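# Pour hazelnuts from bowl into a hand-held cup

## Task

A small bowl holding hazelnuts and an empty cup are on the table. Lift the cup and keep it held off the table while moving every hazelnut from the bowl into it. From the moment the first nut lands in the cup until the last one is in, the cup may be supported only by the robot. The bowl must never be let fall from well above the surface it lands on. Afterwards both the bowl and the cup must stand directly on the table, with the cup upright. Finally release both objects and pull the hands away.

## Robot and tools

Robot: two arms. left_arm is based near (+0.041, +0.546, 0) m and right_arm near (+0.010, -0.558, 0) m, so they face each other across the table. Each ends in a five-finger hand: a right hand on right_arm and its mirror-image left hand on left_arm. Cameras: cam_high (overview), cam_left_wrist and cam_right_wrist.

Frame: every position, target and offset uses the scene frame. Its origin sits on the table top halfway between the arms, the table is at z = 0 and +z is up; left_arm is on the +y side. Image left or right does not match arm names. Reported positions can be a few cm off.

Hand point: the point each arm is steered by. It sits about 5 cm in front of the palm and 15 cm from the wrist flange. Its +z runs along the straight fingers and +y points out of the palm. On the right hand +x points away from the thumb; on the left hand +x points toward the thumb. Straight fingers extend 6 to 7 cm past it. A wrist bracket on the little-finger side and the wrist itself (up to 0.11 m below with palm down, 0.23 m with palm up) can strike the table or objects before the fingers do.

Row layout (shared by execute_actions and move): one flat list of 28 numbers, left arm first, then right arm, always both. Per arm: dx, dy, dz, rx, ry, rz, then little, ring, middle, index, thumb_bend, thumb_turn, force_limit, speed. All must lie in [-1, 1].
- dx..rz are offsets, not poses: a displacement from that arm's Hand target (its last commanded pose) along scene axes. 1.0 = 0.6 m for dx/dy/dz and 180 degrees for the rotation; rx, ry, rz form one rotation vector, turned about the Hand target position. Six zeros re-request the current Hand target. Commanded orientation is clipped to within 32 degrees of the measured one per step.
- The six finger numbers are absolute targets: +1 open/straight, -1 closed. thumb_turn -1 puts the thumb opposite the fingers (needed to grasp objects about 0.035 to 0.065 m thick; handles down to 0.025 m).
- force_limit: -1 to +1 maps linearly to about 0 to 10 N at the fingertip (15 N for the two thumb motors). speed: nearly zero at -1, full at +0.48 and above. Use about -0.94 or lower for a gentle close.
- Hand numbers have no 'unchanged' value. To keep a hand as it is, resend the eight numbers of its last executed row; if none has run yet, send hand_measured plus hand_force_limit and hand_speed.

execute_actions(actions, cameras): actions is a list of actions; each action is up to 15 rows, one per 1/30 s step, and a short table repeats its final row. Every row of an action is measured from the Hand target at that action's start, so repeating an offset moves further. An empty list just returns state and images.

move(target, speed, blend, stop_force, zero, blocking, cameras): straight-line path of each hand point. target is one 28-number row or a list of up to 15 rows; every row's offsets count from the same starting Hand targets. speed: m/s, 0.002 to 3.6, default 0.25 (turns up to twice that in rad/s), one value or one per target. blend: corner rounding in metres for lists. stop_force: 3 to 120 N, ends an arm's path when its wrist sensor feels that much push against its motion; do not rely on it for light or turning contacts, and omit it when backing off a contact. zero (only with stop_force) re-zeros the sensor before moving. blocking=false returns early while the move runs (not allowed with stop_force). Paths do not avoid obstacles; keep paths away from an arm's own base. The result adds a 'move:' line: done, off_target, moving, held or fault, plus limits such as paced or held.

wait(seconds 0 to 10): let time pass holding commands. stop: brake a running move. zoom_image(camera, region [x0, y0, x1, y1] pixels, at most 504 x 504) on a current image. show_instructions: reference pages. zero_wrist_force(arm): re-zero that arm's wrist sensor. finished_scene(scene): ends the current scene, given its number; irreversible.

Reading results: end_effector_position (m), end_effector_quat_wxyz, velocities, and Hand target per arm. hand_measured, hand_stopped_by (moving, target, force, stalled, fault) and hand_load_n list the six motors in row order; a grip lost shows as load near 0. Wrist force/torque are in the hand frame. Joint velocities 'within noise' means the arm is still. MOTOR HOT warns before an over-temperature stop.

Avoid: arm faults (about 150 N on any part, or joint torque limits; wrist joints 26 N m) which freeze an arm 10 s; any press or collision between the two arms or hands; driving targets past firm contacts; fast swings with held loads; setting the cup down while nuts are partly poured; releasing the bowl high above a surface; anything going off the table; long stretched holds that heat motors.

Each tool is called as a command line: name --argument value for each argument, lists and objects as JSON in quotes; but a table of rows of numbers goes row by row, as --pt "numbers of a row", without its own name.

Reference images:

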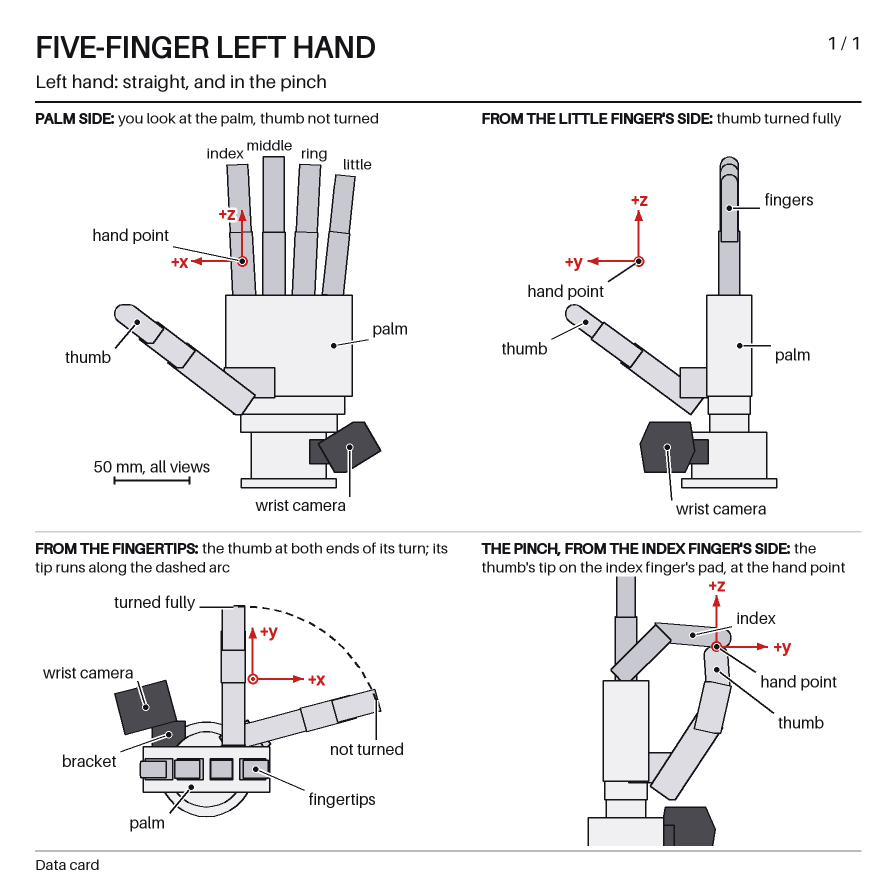

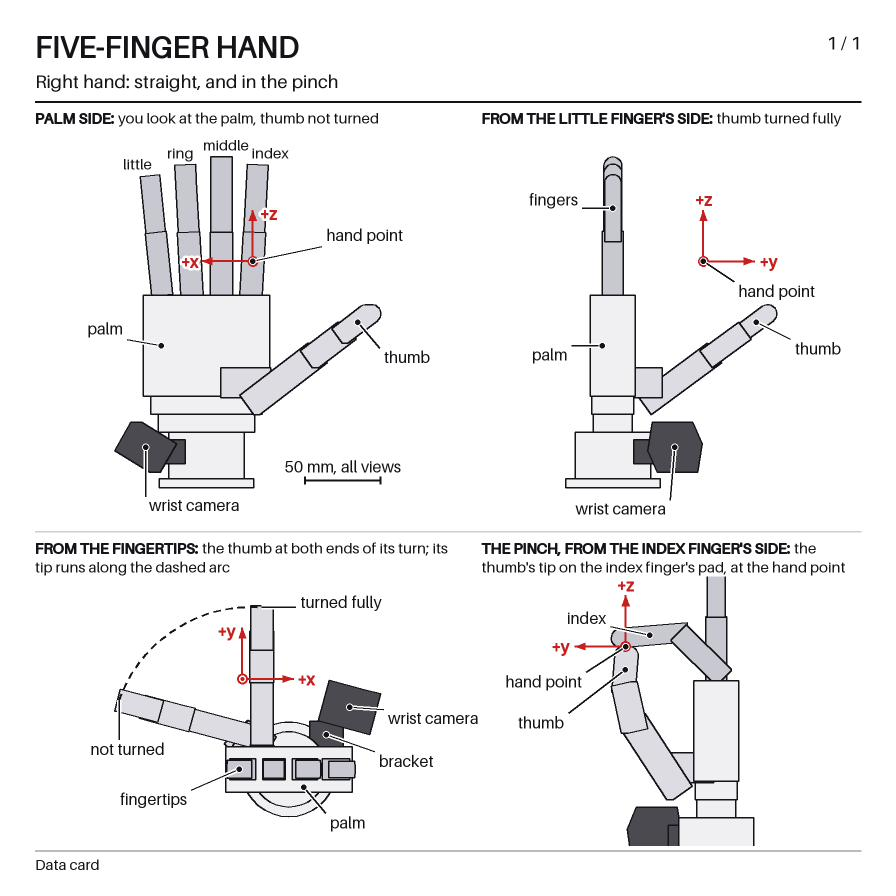

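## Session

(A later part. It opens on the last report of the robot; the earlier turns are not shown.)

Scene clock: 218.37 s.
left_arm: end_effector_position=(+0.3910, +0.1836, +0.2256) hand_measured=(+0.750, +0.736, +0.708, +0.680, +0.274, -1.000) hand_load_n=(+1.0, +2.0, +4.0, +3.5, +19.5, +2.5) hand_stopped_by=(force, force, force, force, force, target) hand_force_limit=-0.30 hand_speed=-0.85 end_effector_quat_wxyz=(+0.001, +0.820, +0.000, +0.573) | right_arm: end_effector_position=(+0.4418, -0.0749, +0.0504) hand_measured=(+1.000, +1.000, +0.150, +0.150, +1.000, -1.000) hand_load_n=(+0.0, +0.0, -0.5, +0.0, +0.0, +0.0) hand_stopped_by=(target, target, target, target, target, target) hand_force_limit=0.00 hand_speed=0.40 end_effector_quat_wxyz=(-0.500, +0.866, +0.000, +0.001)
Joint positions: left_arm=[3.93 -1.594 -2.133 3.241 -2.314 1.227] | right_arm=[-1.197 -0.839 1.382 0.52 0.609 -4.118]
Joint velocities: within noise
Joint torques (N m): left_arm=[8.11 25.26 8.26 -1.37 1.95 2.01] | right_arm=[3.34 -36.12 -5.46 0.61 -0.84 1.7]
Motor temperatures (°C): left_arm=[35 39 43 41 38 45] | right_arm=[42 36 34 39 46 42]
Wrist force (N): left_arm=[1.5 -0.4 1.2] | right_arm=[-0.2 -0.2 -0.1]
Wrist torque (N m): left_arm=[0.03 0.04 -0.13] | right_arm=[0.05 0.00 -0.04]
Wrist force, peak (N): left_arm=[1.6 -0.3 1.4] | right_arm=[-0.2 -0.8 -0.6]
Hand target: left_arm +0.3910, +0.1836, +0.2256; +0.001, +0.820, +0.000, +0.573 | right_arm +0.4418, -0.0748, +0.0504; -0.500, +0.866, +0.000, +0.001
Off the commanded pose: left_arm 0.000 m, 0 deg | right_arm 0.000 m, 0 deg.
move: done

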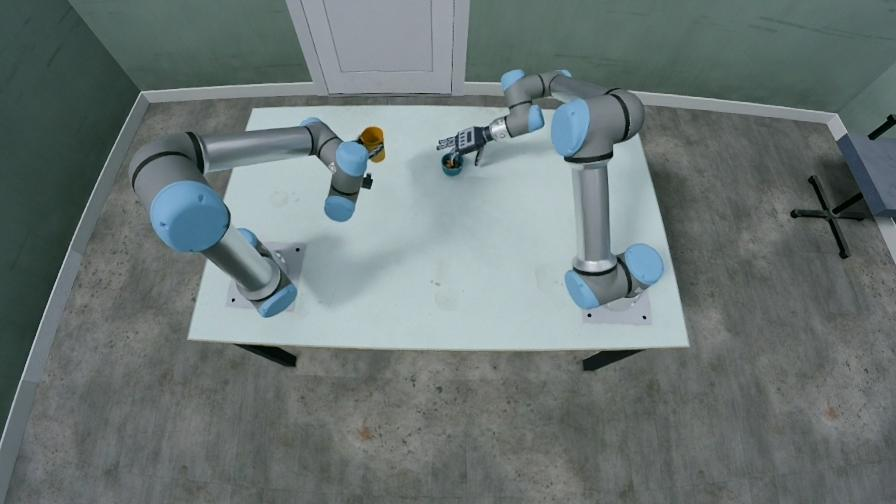

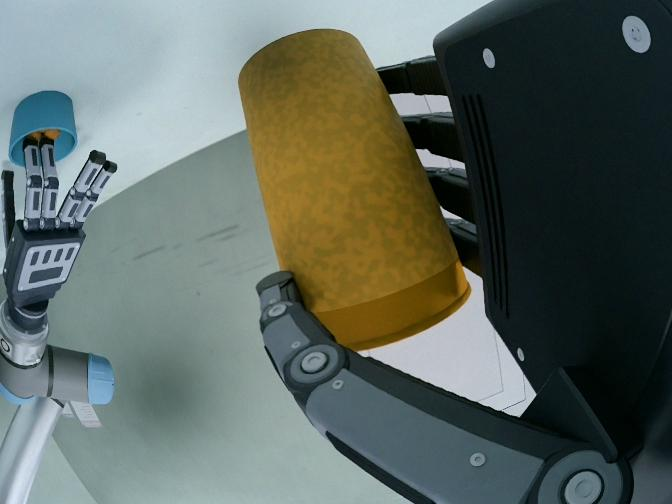

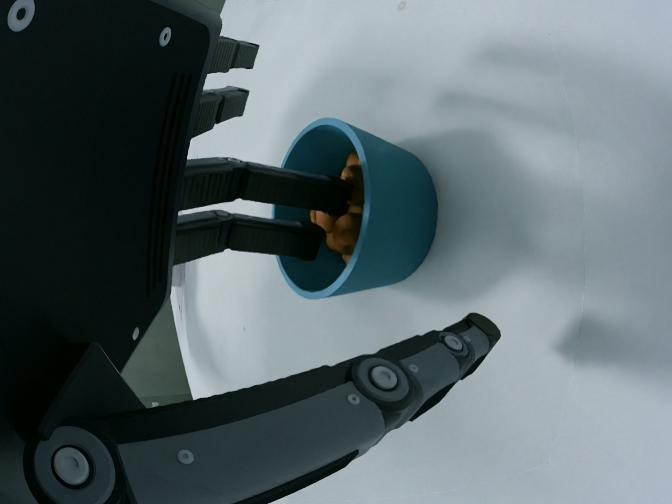

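move --target '[0,0,0,0,0,0,-0.5,-0.5,-0.5,-0.5,-0.5,-1,-0.3,-0.85,0,0,0,0,0,0,1,1,0.15,0.15,-0.4,-1,-0.7,-0.85]' --cameras '[]'

wait --seconds 0.1

zoom_image --camera "cam_right_wrist" --region '[180, 80, 560, 400]'

Scene clock: 229.30 s.
left_arm: end_effector_position=(+0.3910, +0.1836, +0.2256) hand_measured=(+0.750, +0.736, +0.708, +0.680, +0.274, -1.000) hand_load_n=(+0.5, +2.5, +4.0, +3.5, +19.5, +2.5) hand_stopped_by=(force, force, force, force, force, target) hand_force_limit=-0.30 hand_speed=-0.85 end_effector_quat_wxyz=(+0.001, +0.820, +0.000, +0.573) | right_arm: end_effector_position=(+0.4418, -0.0748, +0.0504) hand_measured=(+1.000, +1.000, +0.150, +0.150, -0.054, -1.000) hand_load_n=(+0.0, +0.0, +0.0, +0.0, +0.0, +0.0) hand_stopped_by=(target, target, target, target, moving, target) hand_force_limit=-0.70 hand_speed=-0.85 end_effector_quat_wxyz=(-0.500, +0.866, +0.000, +0.001)
Joint positions: left_arm=[3.93 -1.594 -2.133 3.241 -2.314 1.227] | right_arm=[-1.197 -0.839 1.382 0.52 0.609 -4.118]
Joint velocities: within noise
Joint torques (N m): left_arm=[7.43 24.4 9.54 -1.27 1.9 1.89] | right_arm=[6.73 -37.46 -13.31 1.67 0 1.69]
Motor temperatures (°C): left_arm=[35 39 43 41 38 44] | right_arm=[42 36 34 39 46 42]
Wrist force (N): left_arm=[1.5 -0.4 1.2] | right_arm=[-0.2 -0.1 -0.5]
Wrist torque (N m): left_arm=[0.03 0.04 -0.12] | right_arm=[0.07 0.02 -0.04]
Wrist force, peak (N): left_arm=[1.6 -0.4 1.4] | right_arm=[-0.6 -0.5 -0.4]
Hand target: left_arm +0.3910, +0.1836, +0.2256; +0.001, +0.820, +0.000, +0.573 | right_arm +0.4418, -0.0748, +0.0504; -0.500, +0.866, +0.000, +0.001
Off the commanded pose: left_arm 0.000 m, 0 deg | right_arm 0.000 m, 0 deg.
move: moving (right_arm; no rest 5 s after the path's end)
No camera images: "cameras" was empty.

Scene clock: 229.40 s.
left_arm: end_effector_position=(+0.3910, +0.1836, +0.2256) hand_measured=(+0.750, +0.736, +0.708, +0.680, +0.274, -1.000) hand_load_n=(+1.0, +2.0, +4.0, +4.0, +19.5, +2.5) hand_stopped_by=(force, force, force, force, force, target) hand_force_limit=-0.30 hand_speed=-0.85 end_effector_quat_wxyz=(+0.001, +0.820, +0.000, +0.573) | right_arm: end_effector_position=(+0.4418, -0.0748, +0.0504) hand_measured=(+1.000, +1.000, +0.150, +0.150, -0.076, -1.000) hand_load_n=(+0.0, +0.0, +0.0, +0.0, +0.0, +0.0) hand_stopped_by=(target, target, target, target, moving, target) hand_force_limit=-0.70 hand_speed=-0.85 end_effector_quat_wxyz=(-0.500, +0.866, +0.000, +0.001)
Joint positions: left_arm=[3.93 -1.594 -2.133 3.241 -2.314 1.227] | right_arm=[-1.197 -0.839 1.382 0.52 0.609 -4.118]
Joint velocities: within noise
Joint torques (N m): left_arm=[7.27 24.84 9.78 -1.35 1.96 1.85] | right_arm=[6.32 -36.99 -13.34 1.65 0.08 1.61]
Motor temperatures (°C): left_arm=[35 39 43 41 38 44] | right_arm=[42 36 34 39 46 42]
Wrist force (N): left_arm=[1.3 -0.3 1.1] | right_arm=[-0.3 -0.2 -0.3]
Wrist torque (N m): left_arm=[0.06 0.07 -0.14] | right_arm=[0.06 0.04 -0.05]
Wrist force, peak (N): left_arm=[1.4 -0.5 1.2] | right_arm=[-0.4 -0.2 -0.4]
Hand target: left_arm +0.3910, +0.1836, +0.2256; +0.001, +0.820, +0.000, +0.573 | right_arm +0.4418, -0.0748, +0.0504; -0.500, +0.866, +0.000, +0.001
Off the commanded pose: left_arm 0.000 m, 0 deg | right_arm 0.000 m, 0 deg.
wait: 0.10 s; no rest

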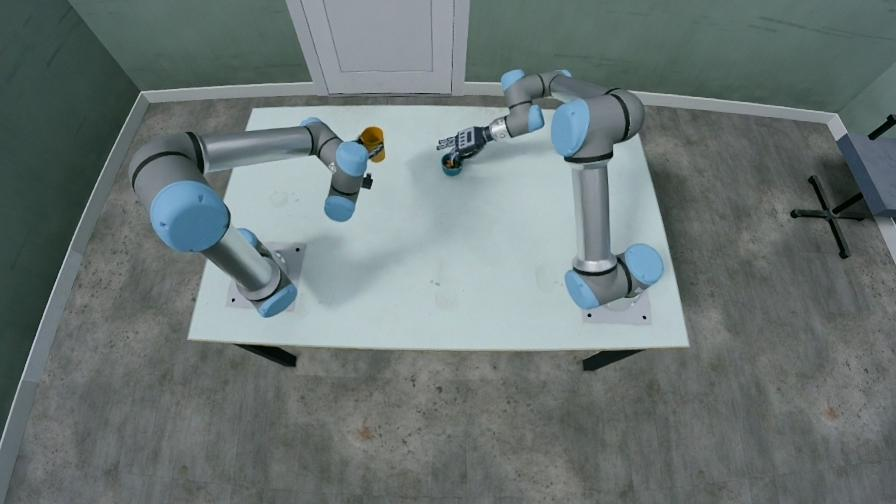

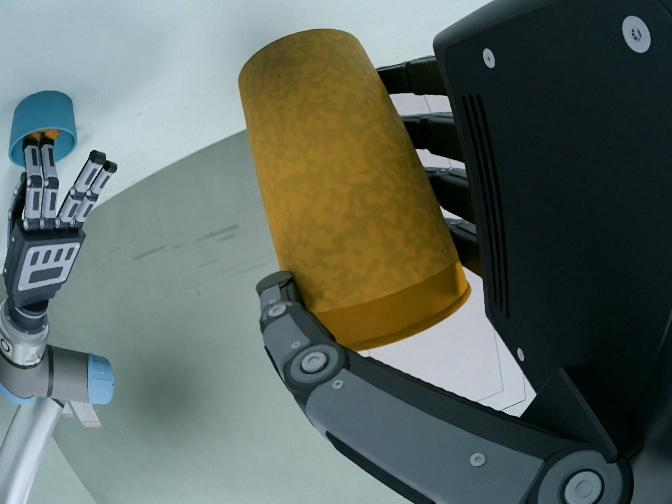

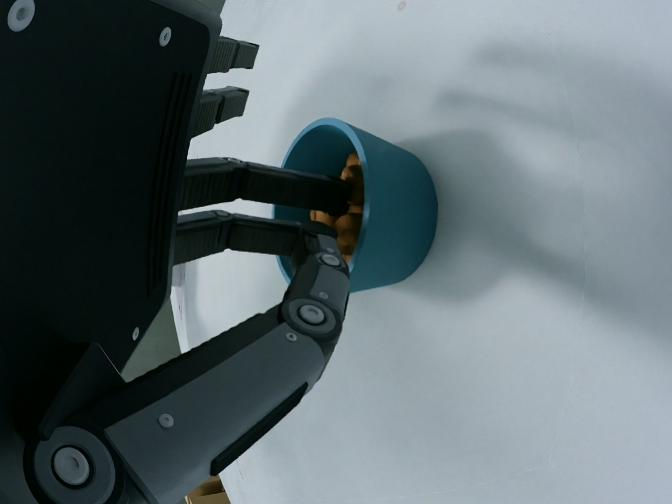

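Scaled by 1.326 from the camera's 672x504 image, which has a finer 960x720 frame.

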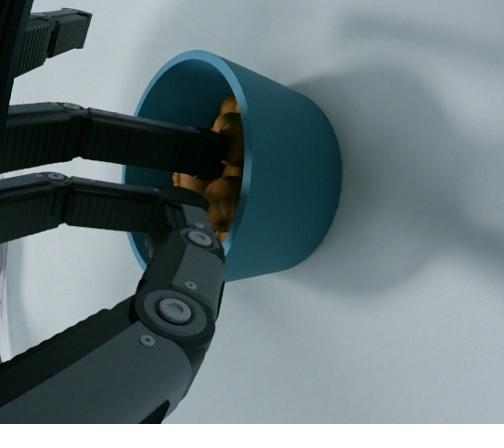

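move --pt "0 0 0 0 0 0 -0.5 -0.5 -0.5 -0.5 -0.5 -1 -0.3 -0.85 0 0 0 0 0 0 1 1 0.15 0.15 0.8 -1 -0.7 -0.2" --pt "0 0 0 0 0 0 -0.5 -0.5 -0.5 -0.5 -0.5 -1 -0.3 -0.85 0 0.005 -0.021 0 0 0 1 1 0.15 0.15 0.8 -1 -0.7 -0.2" --speed 0.04

zoom_image --camera "cam_right_wrist" --region '[180, 80, 560, 400]'

Scene clock: 239.80 s.
left_arm: end_effector_position=(+0.3910, +0.1836, +0.2256) hand_measured=(+0.750, +0.736, +0.708, +0.680, +0.274, -1.000) hand_load_n=(+1.0, +2.5, +4.0, +4.0, +19.0, +2.5) hand_stopped_by=(force, force, force, force, force, target) hand_force_limit=-0.30 hand_speed=-0.85 end_effector_quat_wxyz=(+0.001, +0.820, +0.000, +0.573) | right_arm: end_effector_position=(+0.4418, -0.0718, +0.0382) hand_measured=(+1.000, +1.000, +0.150, +0.150, +0.800, -1.000) hand_load_n=(+0.0, +0.0, -7.5, -8.0, +0.0, +0.0) hand_stopped_by=(target, target, target, target, target, target) hand_force_limit=-0.70 hand_speed=-0.20 end_effector_quat_wxyz=(-0.500, +0.866, +0.000, +0.001)
Joint positions: left_arm=[3.93 -1.594 -2.133 3.241 -2.314 1.227] | right_arm=[-1.192 -0.822 1.384 0.493 0.612 -4.11]
Joint velocities: within noise
Joint torques (N m): left_arm=[6.94 25.15 11.07 -1.32 1.69 1.83] | right_arm=[13.38 15.06 16.59 -4.04 12.5 0.5]
Motor temperatures (°C): left_arm=[35 39 43 41 38 44] | right_arm=[42 35 34 39 46 42]
Wrist force (N): left_arm=[1.5 -0.3 1.3] | right_arm=[-5.3 -68.2 -59.3]
Wrist torque (N m): left_arm=[0.04 0.04 -0.12] | right_arm=[2.49 0.84 -1.38]
Wrist force, peak (N): left_arm=[1.7 -0.4 1.3] | right_arm=[-5.3 -68.2 -59.3]
Hand target: left_arm +0.3910, +0.1836, +0.2256; +0.001, +0.820, +0.000, +0.573 | right_arm +0.4418, -0.0718, +0.0378; -0.500, +0.866, +0.000, +0.001
Off the commanded pose: left_arm 0.000 m, 0 deg | right_arm 0.000 m, 0 deg.
move: done

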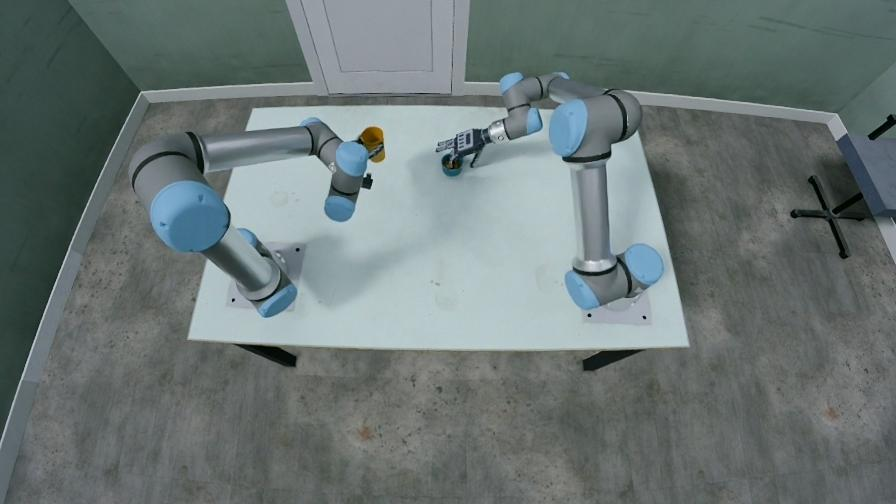

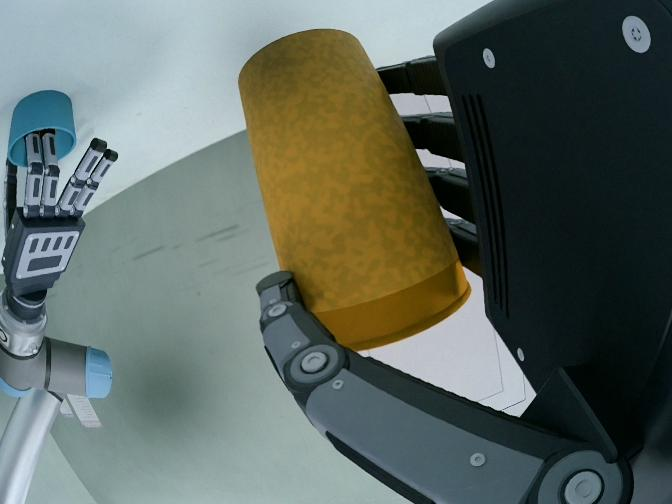

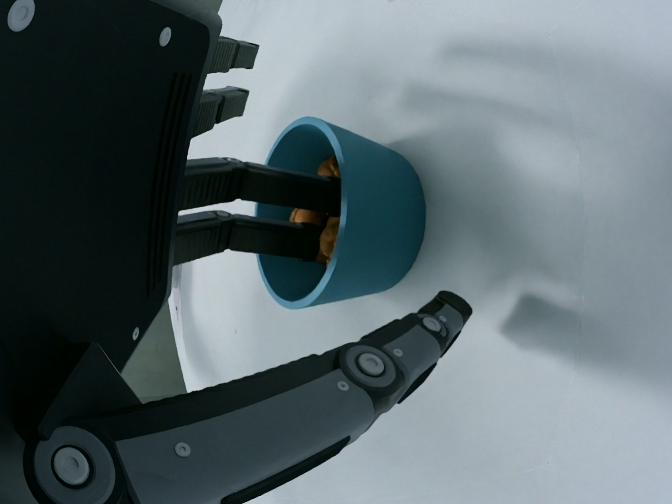

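Scaled by 1.326 from the camera's 672x504 image, which has a finer 960x720 frame.

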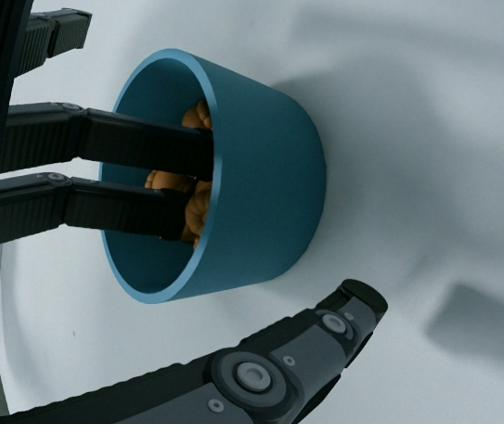

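move --target '[0,0,0,0,0,0,-0.5,-0.5,-0.5,-0.5,-0.5,-1,-0.3,-0.85,0,0,0.01,0,0,0,1,1,0.15,0.15,0.8,-1,-0.7,-0.2]' --speed 0.04

zoom_image --camera "cam_right_wrist" --region '[180, 80, 560, 400]'

zoom_image --camera "cam_high" --region '[410, 120, 500, 190]'

Scene clock: 248.07 s.
left_arm: end_effector_position=(+0.3910, +0.1836, +0.2256) hand_measured=(+0.750, +0.736, +0.708, +0.680, +0.274, -1.000) hand_load_n=(+1.0, +2.0, +4.0, +4.0, +19.0, +2.5) hand_stopped_by=(force, force, force, force, force, target) hand_force_limit=-0.30 hand_speed=-0.85 end_effector_quat_wxyz=(+0.001, +0.820, +0.000, +0.573) | right_arm: end_effector_position=(+0.4417, -0.0718, +0.0436) hand_measured=(+1.000, +1.000, +0.150, +0.150, +0.800, -1.000) hand_load_n=(+0.0, +0.0, +0.0, +0.0, +0.5, +0.0) hand_stopped_by=(target, target, target, target, target, target) hand_force_limit=-0.70 hand_speed=-0.20 end_effector_quat_wxyz=(-0.500, +0.866, +0.000, +0.001)
Joint positions: left_arm=[3.93 -1.594 -2.133 3.241 -2.314 1.227] | right_arm=[-1.192 -0.829 1.381 0.504 0.612 -4.11]
Joint velocities: within noise
Joint torques (N m): left_arm=[6.82 24.83 11.5 -1.42 1.58 1.89] | right_arm=[3.14 -60.26 -30.76 3.81 -2.36 1.06]
Motor temperatures (°C): left_arm=[35 39 43 41 38 44] | right_arm=[42 35 34 39 46 42]
Wrist force (N): left_arm=[1.5 -0.2 1.1] | right_arm=[-0.7 0.0 -0.1]
Wrist torque (N m): left_arm=[0.06 0.03 -0.13] | right_arm=[0.06 0.09 -0.07]
Wrist force, peak (N): left_arm=[1.6 -0.2 1.2] | right_arm=[-3.0 -80.5 -69.1]
Hand target: left_arm +0.3910, +0.1836, +0.2256; +0.001, +0.820, +0.000, +0.573 | right_arm +0.4418, -0.0718, +0.0438; -0.500, +0.866, +0.000, +0.001
Off the commanded pose: left_arm 0.000 m, 0 deg | right_arm 0.000 m, 0 deg.
move: done

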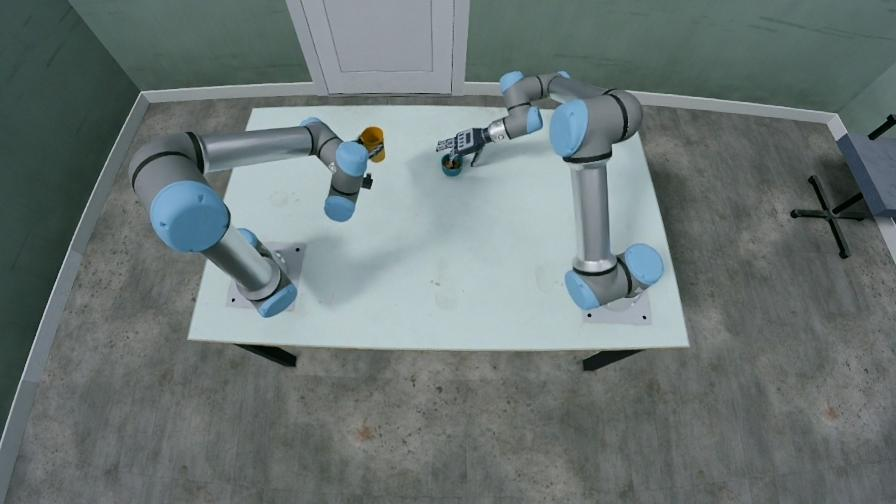

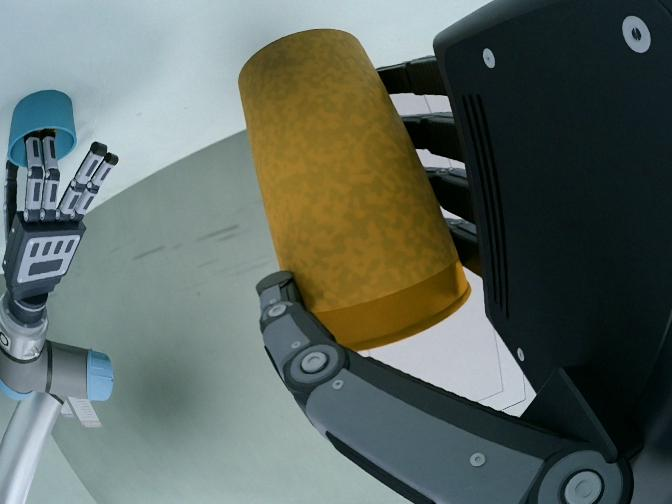

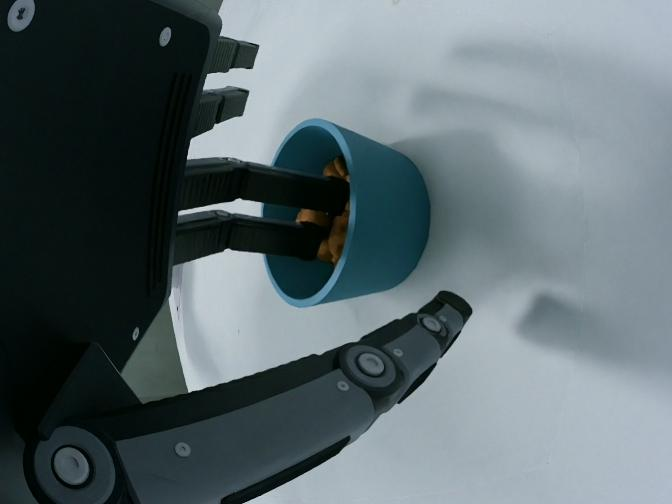

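Scaled by 1.326 from the camera's 672x504 image, which has a finer 960x720 frame.

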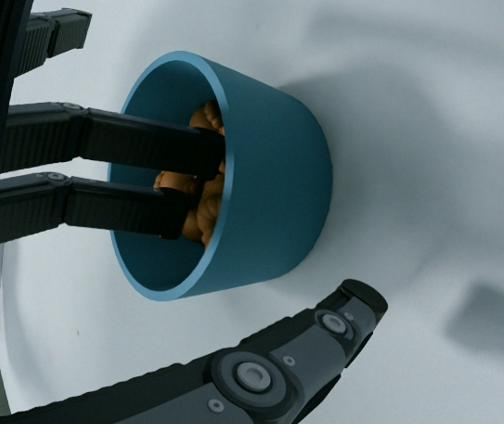

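Scaled by 5.600 from the camera's 896x504 image, which has a finer 1280x720 frame.

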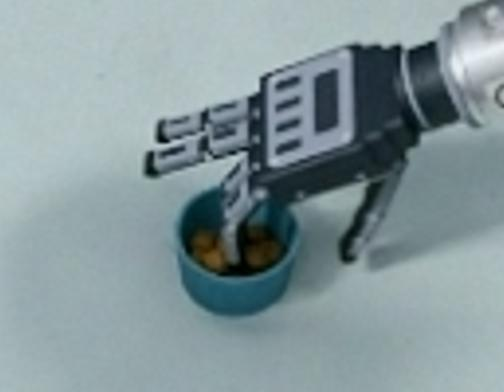

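move --target '[0,0,0,0,0,0,-0.5,-0.5,-0.5,-0.5,-0.5,-1,-0.3,-0.85,0,0,0,0,0,0,1,1,-0.2,-0.2,0.45,-1,-0.7,-0.8]'

zoom_image --camera "cam_right_wrist" --region '[180, 80, 560, 400]'

zoom_image --camera "cam_high" --region '[410, 120, 500, 190]'

Scene clock: 256.23 s.
left_arm: end_effector_position=(+0.3910, +0.1836, +0.2256) hand_measured=(+0.750, +0.736, +0.708, +0.680, +0.274, -1.000) hand_load_n=(+1.0, +2.0, +4.0, +3.5, +19.0, +2.5) hand_stopped_by=(force, force, force, force, force, target) hand_force_limit=-0.30 hand_speed=-0.85 end_effector_quat_wxyz=(+0.001, +0.820, +0.000, +0.573) | right_arm: end_effector_position=(+0.4418, -0.0718, +0.0438) hand_measured=(+1.000, +1.000, -0.200, -0.200, +0.450, -1.000) hand_load_n=(+0.0, +0.0, +0.0, +0.0, +0.5, +0.0) hand_stopped_by=(target, target, target, target, target, target) hand_force_limit=-0.70 hand_speed=-0.80 end_effector_quat_wxyz=(-0.500, +0.866, +0.000, +0.001)
Joint positions: left_arm=[3.93 -1.594 -2.133 3.241 -2.314 1.227] | right_arm=[-1.192 -0.829 1.381 0.504 0.612 -4.11]
Joint velocities: within noise
Joint torques (N m): left_arm=[6.02 24.13 11.94 -1.28 1.64 1.86] | right_arm=[-10.46 -58.95 -26.32 3.44 -1.52 -1.46]
Motor temperatures (°C): left_arm=[34 38 43 41 38 44] | right_arm=[42 35 34 39 46 42]
Wrist force (N): left_arm=[1.4 -0.4 1.1] | right_arm=[-0.3 -0.1 -0.2]
Wrist torque (N m): left_arm=[0.04 0.06 -0.13] | right_arm=[0.06 0.03 -0.05]
Wrist force, peak (N): left_arm=[1.7 -0.7 1.1] | right_arm=[-0.8 -0.7 0.0]
Hand target: left_arm +0.3910, +0.1836, +0.2256; +0.001, +0.820, +0.000, +0.573 | right_arm +0.4418, -0.0718, +0.0438; -0.500, +0.866, +0.000, +0.001
Off the commanded pose: left_arm 0.000 m, 0 deg | right_arm 0.000 m, 0 deg.
move: done

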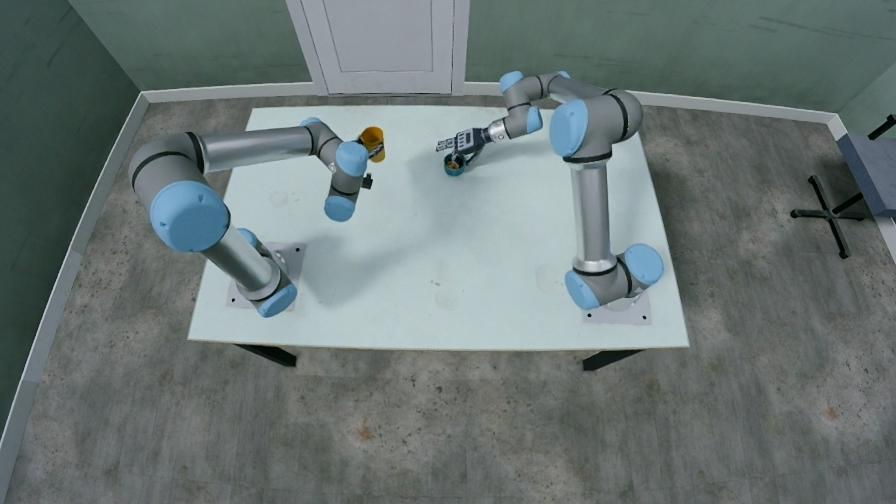

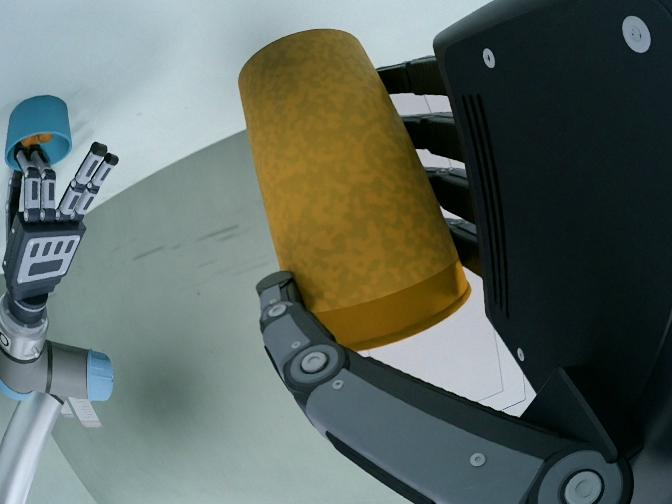

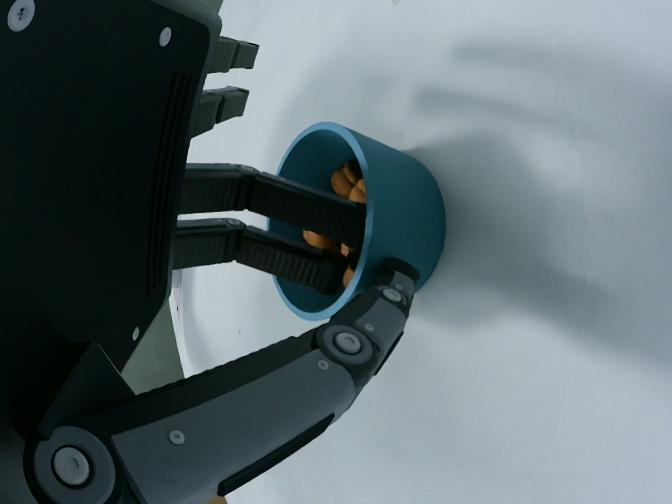

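Scaled by 1.326 from the camera's 672x504 image, which has a finer 960x720 frame.

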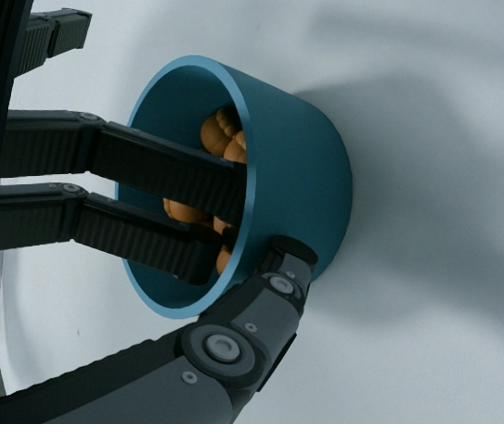

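Scaled by 5.600 from the camera's 896x504 image, which has a finer 1280x720 frame.

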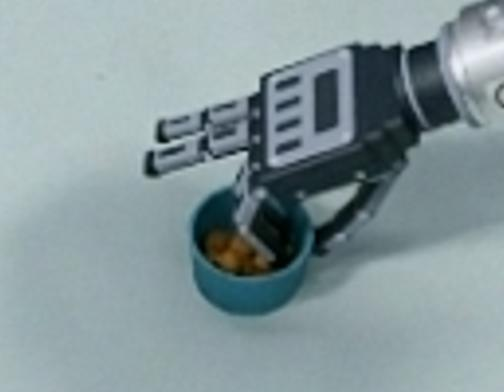

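move --target '[0,0,0,0,0,0,-0.5,-0.5,-0.5,-0.5,-0.5,-1,-0.3,-0.85,0,0,0,0,0,0,1,1,-0.2,-0.2,-0.2,-1,-0.5,-0.85]' --cameras '[]'

move --target '[0,0,0,0,0,0,-0.5,-0.5,-0.5,-0.5,-0.5,-1,-0.3,-0.85,0,0,0,0,0,0,1,1,-0.6,-0.6,-0.2,-1,-0.2,-0.85]'

zoom_image --camera "cam_right_wrist" --region '[180, 80, 560, 400]'

zoom_image --camera "cam_high" --region '[410, 120, 500, 190]'

Scene clock: 262.10 s.
left_arm: end_effector_position=(+0.3910, +0.1836, +0.2256) hand_measured=(+0.750, +0.736, +0.708, +0.680, +0.274, -1.000) hand_load_n=(+0.5, +2.0, +4.0, +4.0, +19.0, +2.0) hand_stopped_by=(force, force, force, force, force, target) hand_force_limit=-0.30 hand_speed=-0.85 end_effector_quat_wxyz=(+0.001, +0.820, +0.000, +0.573) | right_arm: end_effector_position=(+0.4418, -0.0718, +0.0438) hand_measured=(+1.000, +1.000, -0.200, -0.200, +0.310, -1.000) hand_load_n=(+0.0, +0.0, +1.0, +1.0, +4.0, +0.0) hand_stopped_by=(target, target, target, target, force, target) hand_force_limit=-0.50 hand_speed=-0.85 end_effector_quat_wxyz=(-0.500, +0.866, +0.000, +0.001)
Joint positions: left_arm=[3.93 -1.594 -2.133 3.241 -2.314 1.227] | right_arm=[-1.192 -0.829 1.381 0.504 0.612 -4.11]
Joint velocities: within noise
Joint torques (N m): left_arm=[5.78 24.13 13.47 -1.3 1.47 1.88] | right_arm=[-10.21 -53.67 -26.31 3.36 0.12 -1.39]
Motor temperatures (°C): left_arm=[34 38 43 41 38 44] | right_arm=[42 35 34 39 46 42]
Wrist force (N): left_arm=[1.5 -0.2 1.2] | right_arm=[-0.3 0.1 0.0]
Wrist torque (N m): left_arm=[0.07 0.03 -0.13] | right_arm=[0.08 0.04 -0.05]
Wrist force, peak (N): left_arm=[1.7 -0.4 1.0] | right_arm=[-0.8 -0.3 0.1]
Hand target: left_arm +0.3910, +0.1836, +0.2256; +0.001, +0.820, +0.000, +0.573 | right_arm +0.4418, -0.0718, +0.0438; -0.500, +0.866, +0.000, +0.001
Off the commanded pose: left_arm 0.000 m, 0 deg | right_arm 0.000 m, 0 deg.
move: done
No camera images: "cameras" was empty.

Scene clock: 262.60 s.
left_arm: end_effector_position=(+0.3910, +0.1836, +0.2256) hand_measured=(+0.750, +0.736, +0.708, +0.680, +0.274, -1.000) hand_load_n=(+0.5, +2.0, +3.5, +4.0, +19.5, +2.5) hand_stopped_by=(force, force, force, force, force, target) hand_force_limit=-0.30 hand_speed=-0.85 end_effector_quat_wxyz=(+0.001, +0.820, +0.000, +0.573) | right_arm: end_effector_position=(+0.4418, -0.0718, +0.0438) hand_measured=(+1.000, +1.000, -0.212, -0.226, +0.310, -1.000) hand_load_n=(+0.0, +0.0, +5.5, +4.5, +7.0, +0.0) hand_stopped_by=(target, target, force, force, force, target) hand_force_limit=-0.20 hand_speed=-0.85 end_effector_quat_wxyz=(-0.500, +0.866, +0.000, +0.001)
Joint positions: left_arm=[3.93 -1.594 -2.133 3.241 -2.314 1.227] | right_arm=[-1.192 -0.829 1.381 0.504 0.612 -4.11]
Joint velocities: within noise
Joint torques (N m): left_arm=[6.77 24.1 13.37 -1.22 1.44 1.71] | right_arm=[-9.89 -53.29 -26.27 3.37 0.11 -1.3]
Motor temperatures (°C): left_arm=[34 38 43 41 38 44] | right_arm=[42 35 34 39 46 42]
Wrist force (N): left_arm=[1.4 -0.5 1.1] | right_arm=[-0.3 0.1 0.0]
Wrist torque (N m): left_arm=[0.03 0.06 -0.13] | right_arm=[0.05 0.01 -0.04]
Wrist force, peak (N): left_arm=[1.5 -0.4 1.2] | right_arm=[-0.8 0.1 -0.1]
Hand target: left_arm +0.3910, +0.1836, +0.2256; +0.001, +0.820, +0.000, +0.573 | right_arm +0.4418, -0.0718, +0.0438; -0.500, +0.866, +0.000, +0.001
Off the commanded pose: left_arm 0.000 m, 0 deg | right_arm 0.000 m, 0 deg.
move: done

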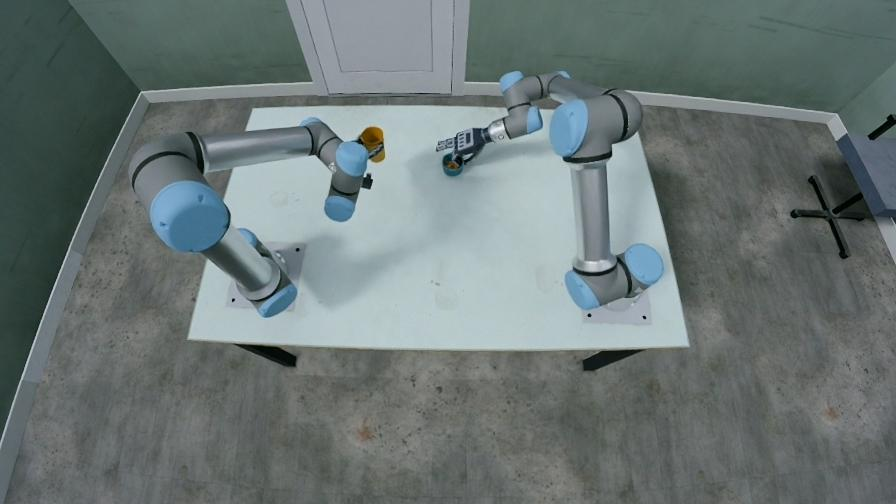

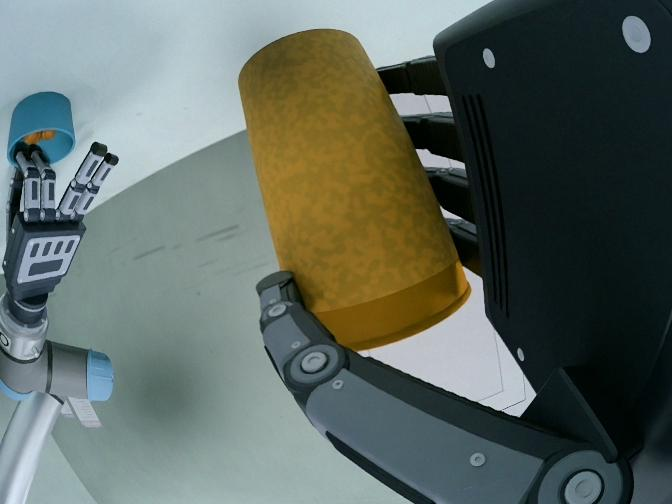

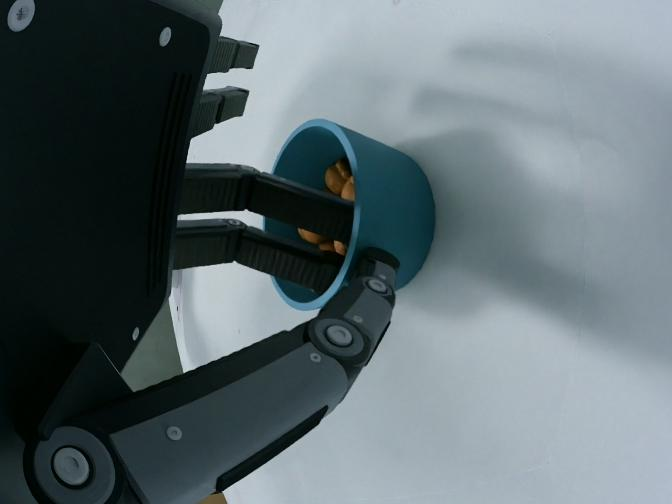

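Scaled by 1.326 from the camera's 672x504 image, which has a finer 960x720 frame.

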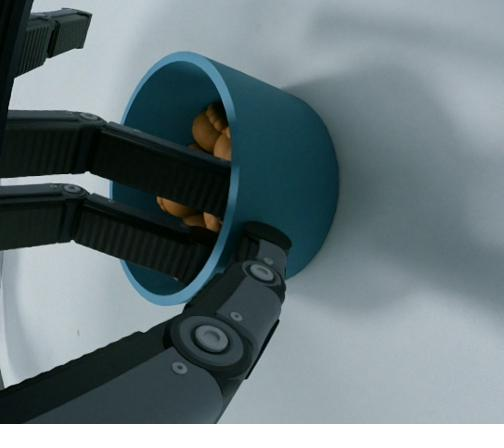

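Scaled by 5.600 from the camera's 896x504 image, which has a finer 1280x720 frame.

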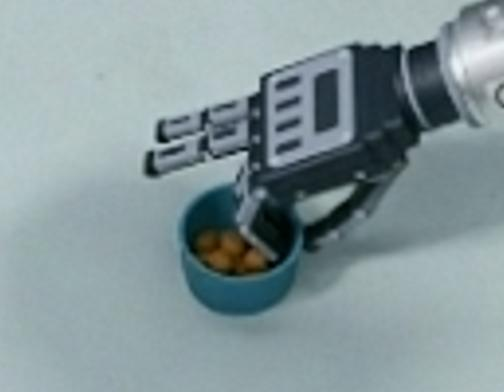

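move --target '[0,0,0,0,0,0,-0.5,-0.5,-0.5,-0.5,-0.5,-1,-0.3,-0.85,0,0,0,0,0,0,1,1,-0.8,-0.8,-0.3,-1,0.3,-0.85]' --cameras '[]'

move --target '[0,0,0,0,0,0,-0.5,-0.5,-0.5,-0.5,-0.5,-1,-0.3,-0.85,0,0,0.1,0,0,0,1,1,-0.8,-0.8,-0.3,-1,0.3,-0.85]' --speed 0.05

zoom_image --camera "cam_right_wrist" --region '[180, 80, 560, 400]'

zoom_image --camera "cam_high" --region '[350, 100, 500, 190]'

Scene clock: 267.03 s.
left_arm: end_effector_position=(+0.3910, +0.1836, +0.2256) hand_measured=(+0.750, +0.736, +0.708, +0.680, +0.274, -1.000) hand_load_n=(+1.0, +2.0, +3.5, +4.0, +19.0, +2.0) hand_stopped_by=(force, force, force, force, force, target) hand_force_limit=-0.30 hand_speed=-0.85 end_effector_quat_wxyz=(+0.001, +0.820, +0.000, +0.573) | right_arm: end_effector_position=(+0.4418, -0.0718, +0.0438) hand_measured=(+1.000, +1.000, -0.222, -0.236, +0.308, -1.000) hand_load_n=(+0.0, +0.0, +9.0, +7.0, +11.0, +0.5) hand_stopped_by=(target, target, force, force, force, target) hand_force_limit=0.30 hand_speed=-0.85 end_effector_quat_wxyz=(-0.500, +0.866, +0.000, +0.001)
Joint positions: left_arm=[3.93 -1.594 -2.133 3.241 -2.314 1.227] | right_arm=[-1.192 -0.829 1.381 0.504 0.612 -4.11]
Joint velocities: within noise
Joint torques (N m): left_arm=[6.17 23.5 14.47 -1.23 1.37 1.74] | right_arm=[-9.96 -49.49 -26.59 3.39 0.05 -1.21]
Motor temperatures (°C): left_arm=[34 38 43 41 38 44] | right_arm=[41 35 34 39 46 42]
Wrist force (N): left_arm=[1.4 -0.3 1.0] | right_arm=[-0.4 0.3 -0.1]
Wrist torque (N m): left_arm=[0.06 0.05 -0.12] | right_arm=[0.09 0.04 -0.04]
Wrist force, peak (N): left_arm=[1.6 -0.4 1.1] | right_arm=[-0.8 0.0 -0.4]
Hand target: left_arm +0.3910, +0.1836, +0.2256; +0.001, +0.820, +0.000, +0.573 | right_arm +0.4418, -0.0718, +0.0438; -0.500, +0.866, +0.000, +0.001
Off the commanded pose: left_arm 0.000 m, 0 deg | right_arm 0.000 m, 0 deg.
move: done
No camera images: "cameras" was empty.

Scene clock: 268.70 s.
left_arm: end_effector_position=(+0.3910, +0.1836, +0.2256) hand_measured=(+0.750, +0.736, +0.708, +0.680, +0.274, -1.000) hand_load_n=(+1.0, +2.0, +4.0, +4.0, +19.0, +2.5) hand_stopped_by=(force, force, force, force, force, target) hand_force_limit=-0.30 hand_speed=-0.85 end_effector_quat_wxyz=(+0.001, +0.820, +0.000, +0.573) | right_arm: end_effector_position=(+0.4418, -0.0718, +0.1036) hand_measured=(+1.000, +1.000, -0.222, -0.236, +0.308, -1.000) hand_load_n=(+0.0, +0.0, +7.5, +6.0, +8.0, +0.5) hand_stopped_by=(target, target, force, force, force, target) hand_force_limit=0.30 hand_speed=-0.85 end_effector_quat_wxyz=(-0.500, +0.866, +0.000, +0.001)
Joint positions: left_arm=[3.93 -1.594 -2.133 3.241 -2.314 1.227] | right_arm=[-1.192 -0.897 1.33 0.623 0.612 -4.11]
Joint velocities: within noise
Joint torques (N m): left_arm=[5.76 23.62 14.95 -1.21 1.4 1.67] | right_arm=[5.64 -60.73 -31.18 3.54 -0.58 -1.46]
Motor temperatures (°C): left_arm=[34 38 43 41 38 44] | right_arm=[41 35 34 39 46 42]
Wrist force (N): left_arm=[1.3 -0.4 1.1] | right_arm=[-0.3 0.5 0.2]
Wrist torque (N m): left_arm=[0.04 0.06 -0.13] | right_arm=[0.01 0.02 -0.04]
Wrist force, peak (N): left_arm=[1.6 -0.3 1.2] | right_arm=[-0.6 0.8 0.3]
Hand target: left_arm +0.3910, +0.1836, +0.2256; +0.001, +0.820, +0.000, +0.573 | right_arm +0.4418, -0.0718, +0.1038; -0.500, +0.866, +0.000, +0.001
Off the commanded pose: left_arm 0.000 m, 0 deg | right_arm 0.000 m, 0 deg.
move: done

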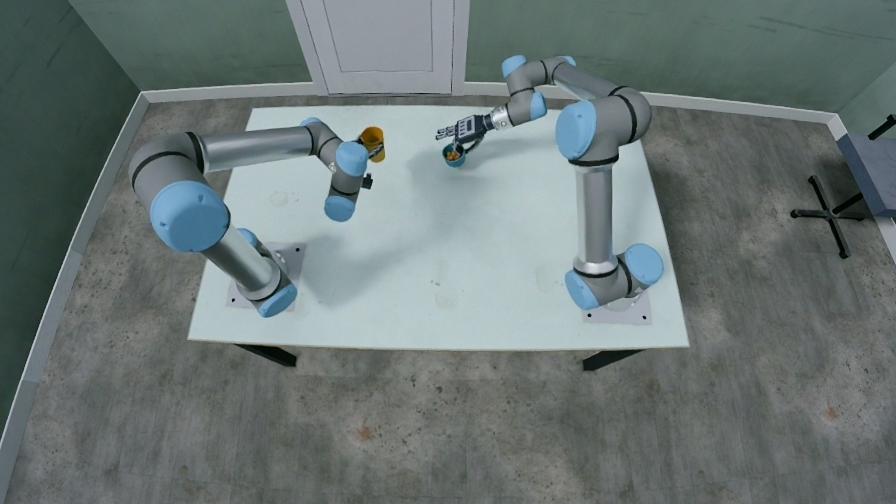

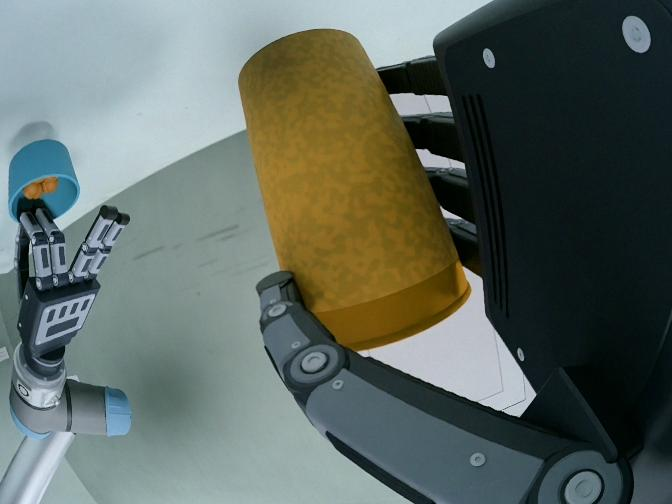

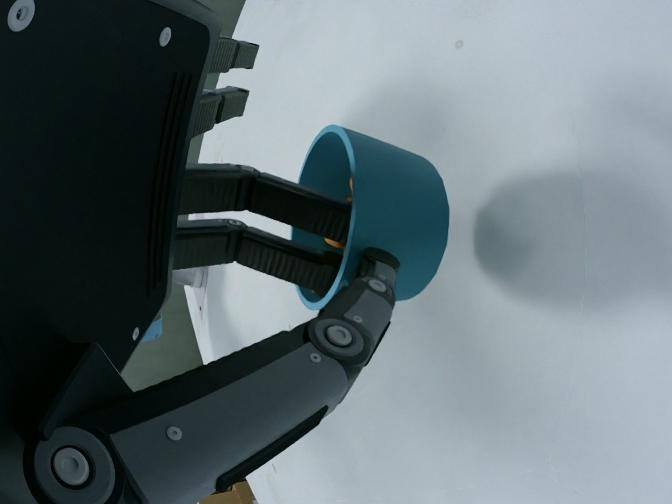

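Scaled by 1.326 from the camera's 672x504 image, which has a finer 960x720 frame.

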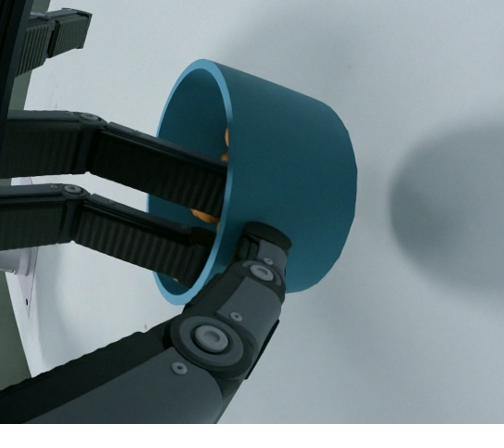

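Scaled by 3.360 from the camera's 896x504 image, which has a finer 1280x720 frame.

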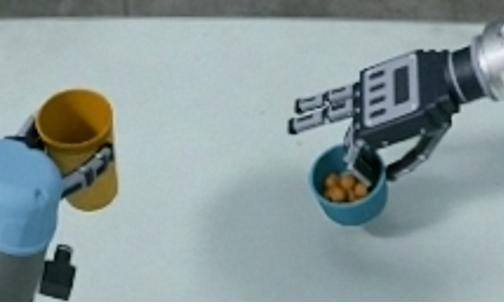

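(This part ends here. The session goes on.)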